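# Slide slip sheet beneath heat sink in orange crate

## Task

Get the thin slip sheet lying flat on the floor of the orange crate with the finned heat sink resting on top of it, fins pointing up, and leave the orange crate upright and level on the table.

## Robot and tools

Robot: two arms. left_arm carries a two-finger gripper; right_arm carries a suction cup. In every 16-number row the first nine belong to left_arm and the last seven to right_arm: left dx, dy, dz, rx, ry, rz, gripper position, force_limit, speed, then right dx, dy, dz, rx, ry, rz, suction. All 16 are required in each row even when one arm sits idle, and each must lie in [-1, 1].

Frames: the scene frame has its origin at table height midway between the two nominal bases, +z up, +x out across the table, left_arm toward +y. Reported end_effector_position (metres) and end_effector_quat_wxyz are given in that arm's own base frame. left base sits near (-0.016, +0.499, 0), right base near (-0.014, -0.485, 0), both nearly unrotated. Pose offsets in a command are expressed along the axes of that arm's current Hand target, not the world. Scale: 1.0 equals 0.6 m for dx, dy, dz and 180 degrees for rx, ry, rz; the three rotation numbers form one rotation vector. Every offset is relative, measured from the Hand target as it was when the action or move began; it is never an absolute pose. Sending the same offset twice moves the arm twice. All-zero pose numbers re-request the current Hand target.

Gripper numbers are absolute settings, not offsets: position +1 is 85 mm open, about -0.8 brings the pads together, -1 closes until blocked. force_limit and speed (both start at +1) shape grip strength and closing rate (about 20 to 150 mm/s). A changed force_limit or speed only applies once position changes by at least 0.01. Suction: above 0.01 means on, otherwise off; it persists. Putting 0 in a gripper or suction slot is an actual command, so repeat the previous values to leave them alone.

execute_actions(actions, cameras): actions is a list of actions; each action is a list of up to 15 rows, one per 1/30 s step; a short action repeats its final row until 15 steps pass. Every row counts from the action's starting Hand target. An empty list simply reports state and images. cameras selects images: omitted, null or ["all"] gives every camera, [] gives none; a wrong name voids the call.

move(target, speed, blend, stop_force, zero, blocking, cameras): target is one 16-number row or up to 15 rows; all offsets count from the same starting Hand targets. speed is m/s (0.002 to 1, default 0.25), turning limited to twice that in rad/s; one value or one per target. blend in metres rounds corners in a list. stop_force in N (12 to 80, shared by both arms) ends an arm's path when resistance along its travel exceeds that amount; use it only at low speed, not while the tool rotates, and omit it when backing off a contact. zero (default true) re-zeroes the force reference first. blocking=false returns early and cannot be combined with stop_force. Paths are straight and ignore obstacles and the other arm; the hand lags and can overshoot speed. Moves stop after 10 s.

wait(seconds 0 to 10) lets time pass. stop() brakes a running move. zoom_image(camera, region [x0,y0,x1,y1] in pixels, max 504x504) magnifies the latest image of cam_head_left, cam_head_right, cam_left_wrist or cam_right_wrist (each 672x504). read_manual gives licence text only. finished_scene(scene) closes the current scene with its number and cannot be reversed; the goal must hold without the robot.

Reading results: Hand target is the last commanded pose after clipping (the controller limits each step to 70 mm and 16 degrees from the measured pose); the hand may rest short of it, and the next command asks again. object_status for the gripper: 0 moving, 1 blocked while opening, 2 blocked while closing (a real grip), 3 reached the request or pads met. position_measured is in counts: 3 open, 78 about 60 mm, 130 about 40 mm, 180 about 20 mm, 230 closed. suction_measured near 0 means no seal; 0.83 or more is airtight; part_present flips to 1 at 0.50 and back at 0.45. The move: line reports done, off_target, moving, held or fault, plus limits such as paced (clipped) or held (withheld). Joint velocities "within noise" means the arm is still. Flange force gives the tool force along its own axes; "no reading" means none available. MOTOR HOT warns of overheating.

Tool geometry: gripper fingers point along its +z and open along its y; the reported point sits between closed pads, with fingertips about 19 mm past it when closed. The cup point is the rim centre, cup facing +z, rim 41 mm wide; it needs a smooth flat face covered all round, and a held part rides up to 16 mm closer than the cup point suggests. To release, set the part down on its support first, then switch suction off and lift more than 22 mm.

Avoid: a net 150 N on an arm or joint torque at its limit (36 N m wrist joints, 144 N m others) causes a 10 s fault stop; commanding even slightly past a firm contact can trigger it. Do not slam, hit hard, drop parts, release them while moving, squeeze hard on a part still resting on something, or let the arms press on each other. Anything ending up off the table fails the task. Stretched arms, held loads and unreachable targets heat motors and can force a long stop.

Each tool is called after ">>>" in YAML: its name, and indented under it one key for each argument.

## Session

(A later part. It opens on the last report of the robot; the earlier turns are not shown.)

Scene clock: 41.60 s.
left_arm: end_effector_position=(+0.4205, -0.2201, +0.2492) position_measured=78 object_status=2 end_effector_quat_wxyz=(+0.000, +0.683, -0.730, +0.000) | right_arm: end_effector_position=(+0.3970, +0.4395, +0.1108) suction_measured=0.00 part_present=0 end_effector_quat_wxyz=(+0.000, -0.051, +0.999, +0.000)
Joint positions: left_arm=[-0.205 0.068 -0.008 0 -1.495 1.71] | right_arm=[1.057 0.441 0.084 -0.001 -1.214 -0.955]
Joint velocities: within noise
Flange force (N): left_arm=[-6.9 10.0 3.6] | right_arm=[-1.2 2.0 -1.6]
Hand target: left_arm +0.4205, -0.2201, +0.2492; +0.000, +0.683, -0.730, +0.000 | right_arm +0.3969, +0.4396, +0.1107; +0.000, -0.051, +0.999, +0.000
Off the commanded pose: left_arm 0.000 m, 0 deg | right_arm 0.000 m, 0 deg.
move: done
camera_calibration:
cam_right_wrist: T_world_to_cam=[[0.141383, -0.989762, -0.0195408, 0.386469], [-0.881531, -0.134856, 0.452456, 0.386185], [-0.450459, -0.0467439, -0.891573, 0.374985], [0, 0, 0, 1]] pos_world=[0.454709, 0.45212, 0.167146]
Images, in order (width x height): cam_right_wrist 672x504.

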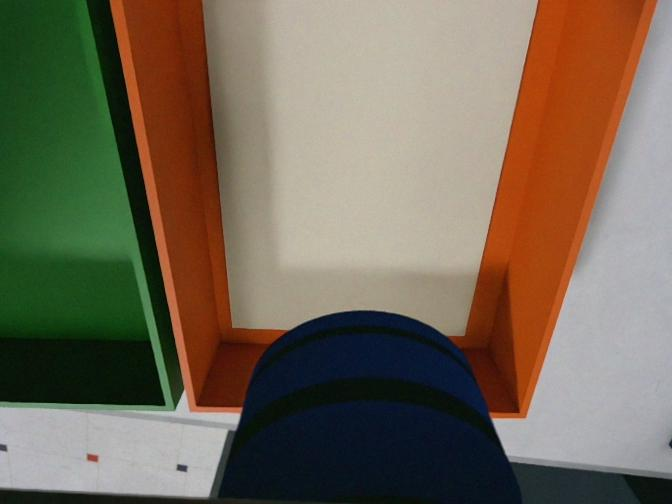

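>>> move:
  target:
    - [0,0,0,0,0,0,-1,-0.6,-1,0,0,-0.2,0,0,0,0]
    - [0,0,0,0,0,0,-1,-0.6,-1,0,-0.6,-0.35,0,0,0,0]
  blend: [0.05,0]
  cameras: ["cam_head_right"]

>>> move:
  target:
    - [0.5845,0.0102,0,0,0,-0.0528,-1,-0.6,-1,0,0,0,0,0,0,0]
    - [0.5845,0.0102,0.28,0,0,-0.0528,-1,-0.6,-1,0,0,0,0,0,0,0]
  speed: [0.2,0.12]
  cameras: ["cam_head_right","cam_left_wrist"]

Scene clock: 44.23 s.
left_arm: end_effector_position=(+0.4205, -0.2201, +0.2492) position_measured=78 object_status=2 end_effector_quat_wxyz=(+0.000, +0.683, -0.730, +0.000) | right_arm: end_effector_position=(+0.4338, +0.0814, +0.3206) suction_measured=0.00 part_present=0 end_effector_quat_wxyz=(+0.000, -0.051, +0.999, +0.000)
Joint positions: left_arm=[-0.205 0.068 -0.008 0 -1.495 1.71] | right_arm=[0.484 -0.018 0.03 -0.001 -1.619 -0.382]
Joint velocities: within noise
Flange force (N): left_arm=[-7.7 9.3 2.3] | right_arm=[-1.0 0.4 -1.9]
Hand target: left_arm +0.4205, -0.2201, +0.2492; +0.000, +0.683, -0.730, +0.000 | right_arm +0.4338, +0.0814, +0.3205; +0.000, -0.051, +0.999, +0.000
Off the commanded pose: left_arm 0.000 m, 0 deg | right_arm 0.000 m, 0 deg.
move: done
Images, in order (width x height): cam_head_right 672x504.

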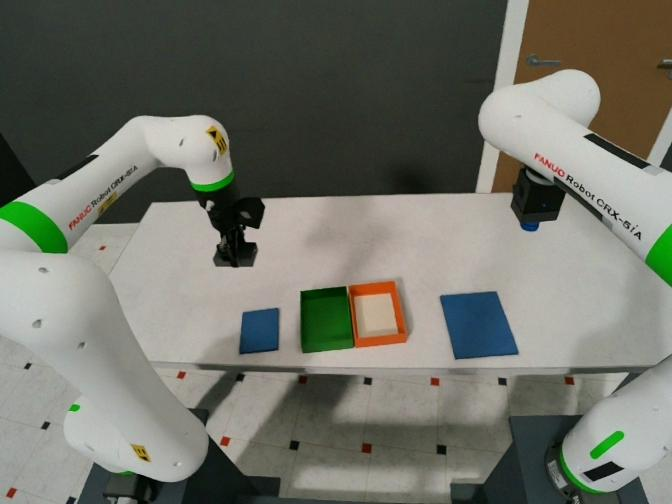

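Scene clock: 47.80 s.
left_arm: end_effector_position=(+0.3912, -0.5696, +0.0812) position_measured=78 object_status=2 end_effector_quat_wxyz=(+0.000, +0.742, -0.671, +0.000) | right_arm: end_effector_position=(+0.4338, +0.0814, +0.3205) suction_measured=0.00 part_present=0 end_effector_quat_wxyz=(+0.000, -0.051, +0.999, +0.000)
Joint positions: left_arm=[-0.78 0.694 0.443 0 -1.32 2.45] | right_arm=[0.484 -0.018 0.03 -0.001 -1.619 -0.382]
Joint velocities: within noise
Flange force (N): left_arm=[-15.5 6.0 -0.1] | right_arm=[-2.1 0.7 -2.1]
Hand target: left_arm +0.3912, -0.5696, +0.0811; +0.000, +0.742, -0.671, +0.000 | right_arm +0.4338, +0.0814, +0.3205; +0.000, -0.051, +0.999, +0.000
Off the commanded pose: left_arm 0.000 m, 0 deg | right_arm 0.000 m, 0 deg.
move: done
camera_calibration:
cam_left_wrist: T_world_to_cam=[[-0.996143, -0.0811644, -0.0333512, 0.363229], [-0.087289, 0.955437, 0.281993, 0.583428], [0.00897721, 0.283816, -0.958837, 0.36018], [0, 0, 0, 1]] pos_world=[0.409521, -0.630173, 0.192946]
Images, in order (width x height): cam_head_right 672x504, cam_left_wrist 672x504.

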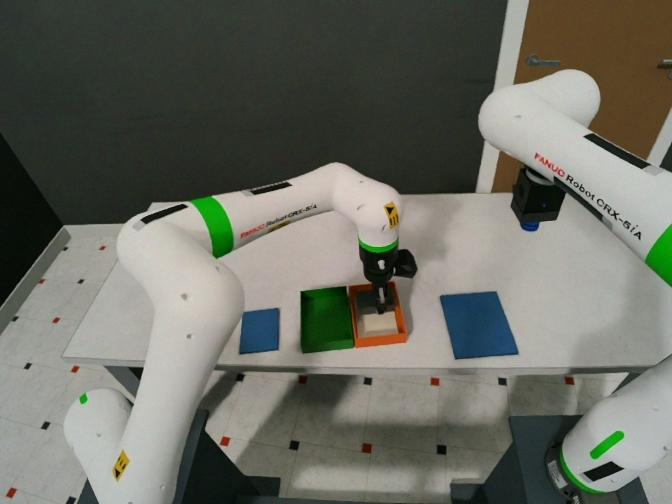

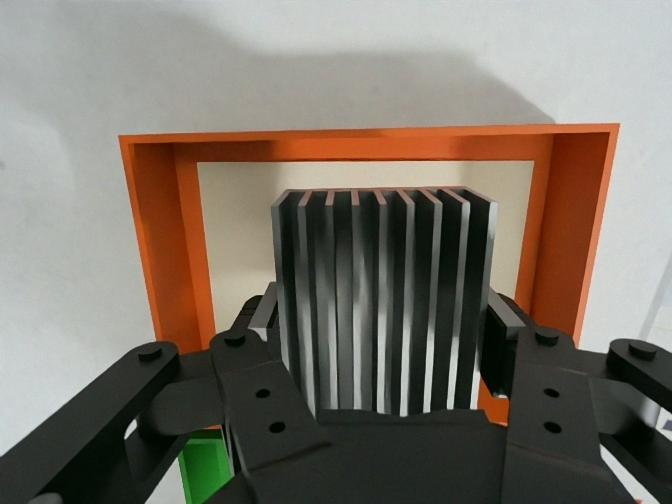

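>>> move:
  target:
    - [0,0,0.075,0,0,0,-1,-0.6,-1,0,0,0,0,0,0,0]
    - [0,0,0.118,0,0,0,-1,-0.6,-1,0,0,0,0,0,0,0]
  speed: [0.08,0.012]
  stop_force: 12
  cameras: ["cam_left_wrist"]

Scene clock: 50.23 s.
left_arm: end_effector_position=(+0.3913, -0.5697, +0.0228) position_measured=78 object_status=2 end_effector_quat_wxyz=(+0.000, +0.742, -0.671, +0.000) | right_arm: end_effector_position=(+0.4338, +0.0814, +0.3205) suction_measured=0.00 part_present=0 end_effector_quat_wxyz=(+0.000, -0.051, +0.999, +0.000)
Joint positions: left_arm=[-0.78 0.741 0.378 0 -1.208 2.45] | right_arm=[0.484 -0.018 0.03 -0.001 -1.619 -0.382]
Joint velocities: within noise
Flange force (N): left_arm=[-19.4 7.4 -26.9] | right_arm=[-1.4 1.6 -1.9]
Hand target: left_arm +0.3913, -0.5697, +0.0227; +0.000, +0.742, -0.671, +0.000 (not the last commanded pose) | right_arm +0.4338, +0.0814, +0.3205; +0.000, -0.051, +0.999, +0.000
Off the commanded pose: left_arm 0.012 m, 0 deg | right_arm 0.000 m, 0 deg.
move: contact (left_arm); path passed 1 of 2 targets
camera_calibration:
cam_left_wrist: T_world_to_cam=[[-0.99614, -0.0810513, -0.0337132, 0.361505], [-0.0872809, 0.95551, 0.281749, 0.599953], [0.00937719, 0.283603, -0.958896, 0.30399], [0, 0, 0, 1]] pos_world=[0.409623, -0.630174, 0.134647]
Images, in order (width x height): cam_left_wrist 672x504.

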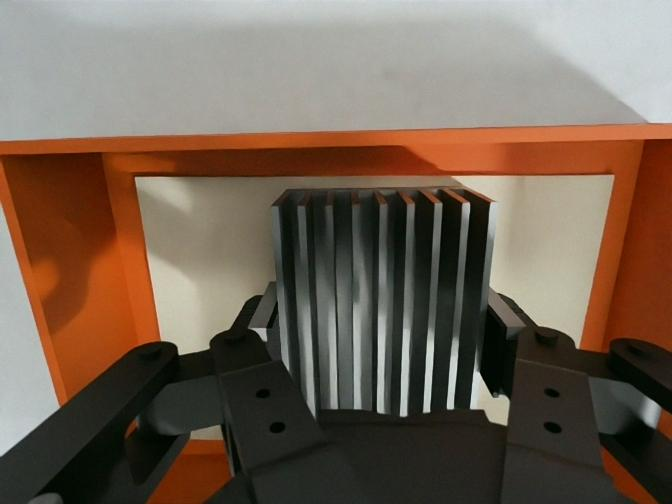

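>>> move:
  target: [0,0,0,0,0,0,0.8,-0.6,-1,0,0,0,0,0,0,0]
  cameras: []

>>> move:
  target:
    - [0,0,-0.12,0,0,0,0.8,-0.6,-1,0,0,0,0,0,0,0]
    - [0,0,-0.3,0,0,0,0.8,-0.6,-1,0,0,0,0,0,0,0]
  speed: [0.06,0.2]
  cameras: ["cam_left_wrist","cam_head_right"]

Scene clock: 51.60 s.
left_arm: end_effector_position=(+0.3913, -0.5697, +0.0227) position_measured=28 object_status=0 end_effector_quat_wxyz=(+0.000, +0.742, -0.671, +0.000) | right_arm: end_effector_position=(+0.4338, +0.0814, +0.3205) suction_measured=0.00 part_present=0 end_effector_quat_wxyz=(+0.000, -0.051, +0.999, +0.000)
Joint positions: left_arm=[-0.78 0.741 0.378 0 -1.208 2.45] | right_arm=[0.484 -0.018 0.03 -0.001 -1.619 -0.382]
Joint velocities: within noise
Flange force (N): left_arm=[-14.9 6.3 -4.3] | right_arm=[-1.7 1.3 -2.1]
Hand target: left_arm +0.3913, -0.5697, +0.0227; +0.000, +0.742, -0.671, +0.000 | right_arm +0.4338, +0.0814, +0.3205; +0.000, -0.051, +0.999, +0.000
Off the commanded pose: left_arm 0.000 m, 0 deg | right_arm 0.000 m, 0 deg.
move: done
No camera images: "cameras" was empty.

Scene clock: 53.77 s.
left_arm: end_effector_position=(+0.3914, -0.5696, +0.2027) position_measured=28 object_status=3 end_effector_quat_wxyz=(+0.000, +0.742, -0.671, +0.000) | right_arm: end_effector_position=(+0.4338, +0.0814, +0.3205) suction_measured=0.00 part_present=0 end_effector_quat_wxyz=(+0.000, -0.051, +0.999, +0.000)
Joint positions: left_arm=[-0.779 0.652 0.662 0 -1.58 2.45] | right_arm=[0.484 -0.018 0.03 -0.001 -1.619 -0.382]
Joint velocities: within noise
Flange force (N): left_arm=[-16.8 7.7 1.2] | right_arm=[-2.0 1.2 -2.4]
Hand target: left_arm +0.3913, -0.5696, +0.2027; +0.000, +0.742, -0.671, +0.000 | right_arm +0.4338, +0.0814, +0.3205; +0.000, -0.051, +0.999, +0.000
Off the commanded pose: left_arm 0.000 m, 0 deg | right_arm 0.000 m, 0 deg.
move: done
camera_calibration:
cam_left_wrist: T_world_to_cam=[[-0.996141, -0.0811112, -0.0335232, 0.367472], [-0.0872847, 0.955505, 0.281765, 0.54926], [0.00917723, 0.283604, -0.958898, 0.476578], [0, 0, 0, 1]] pos_world=[0.409622, -0.630174, 0.314546]
Images, in order (width x height): cam_head_right 672x504, cam_left_wrist 672x504.

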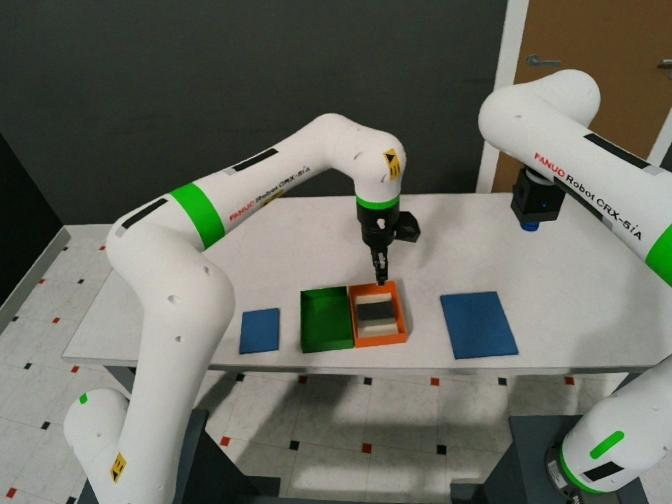

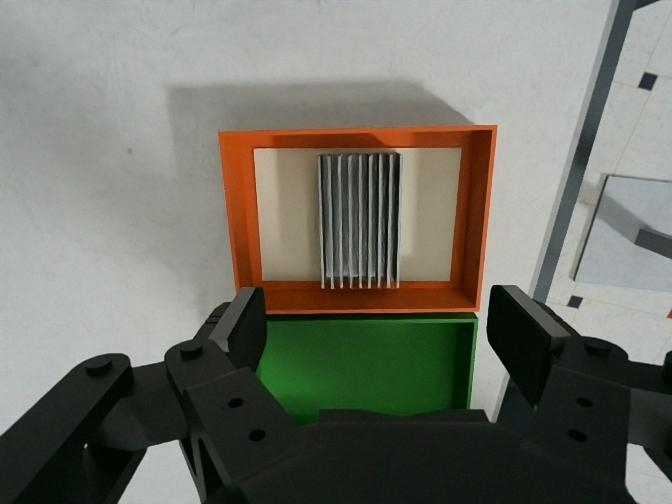

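>>> finished_scene:
  scene: 3

The scene is finished: the task was done.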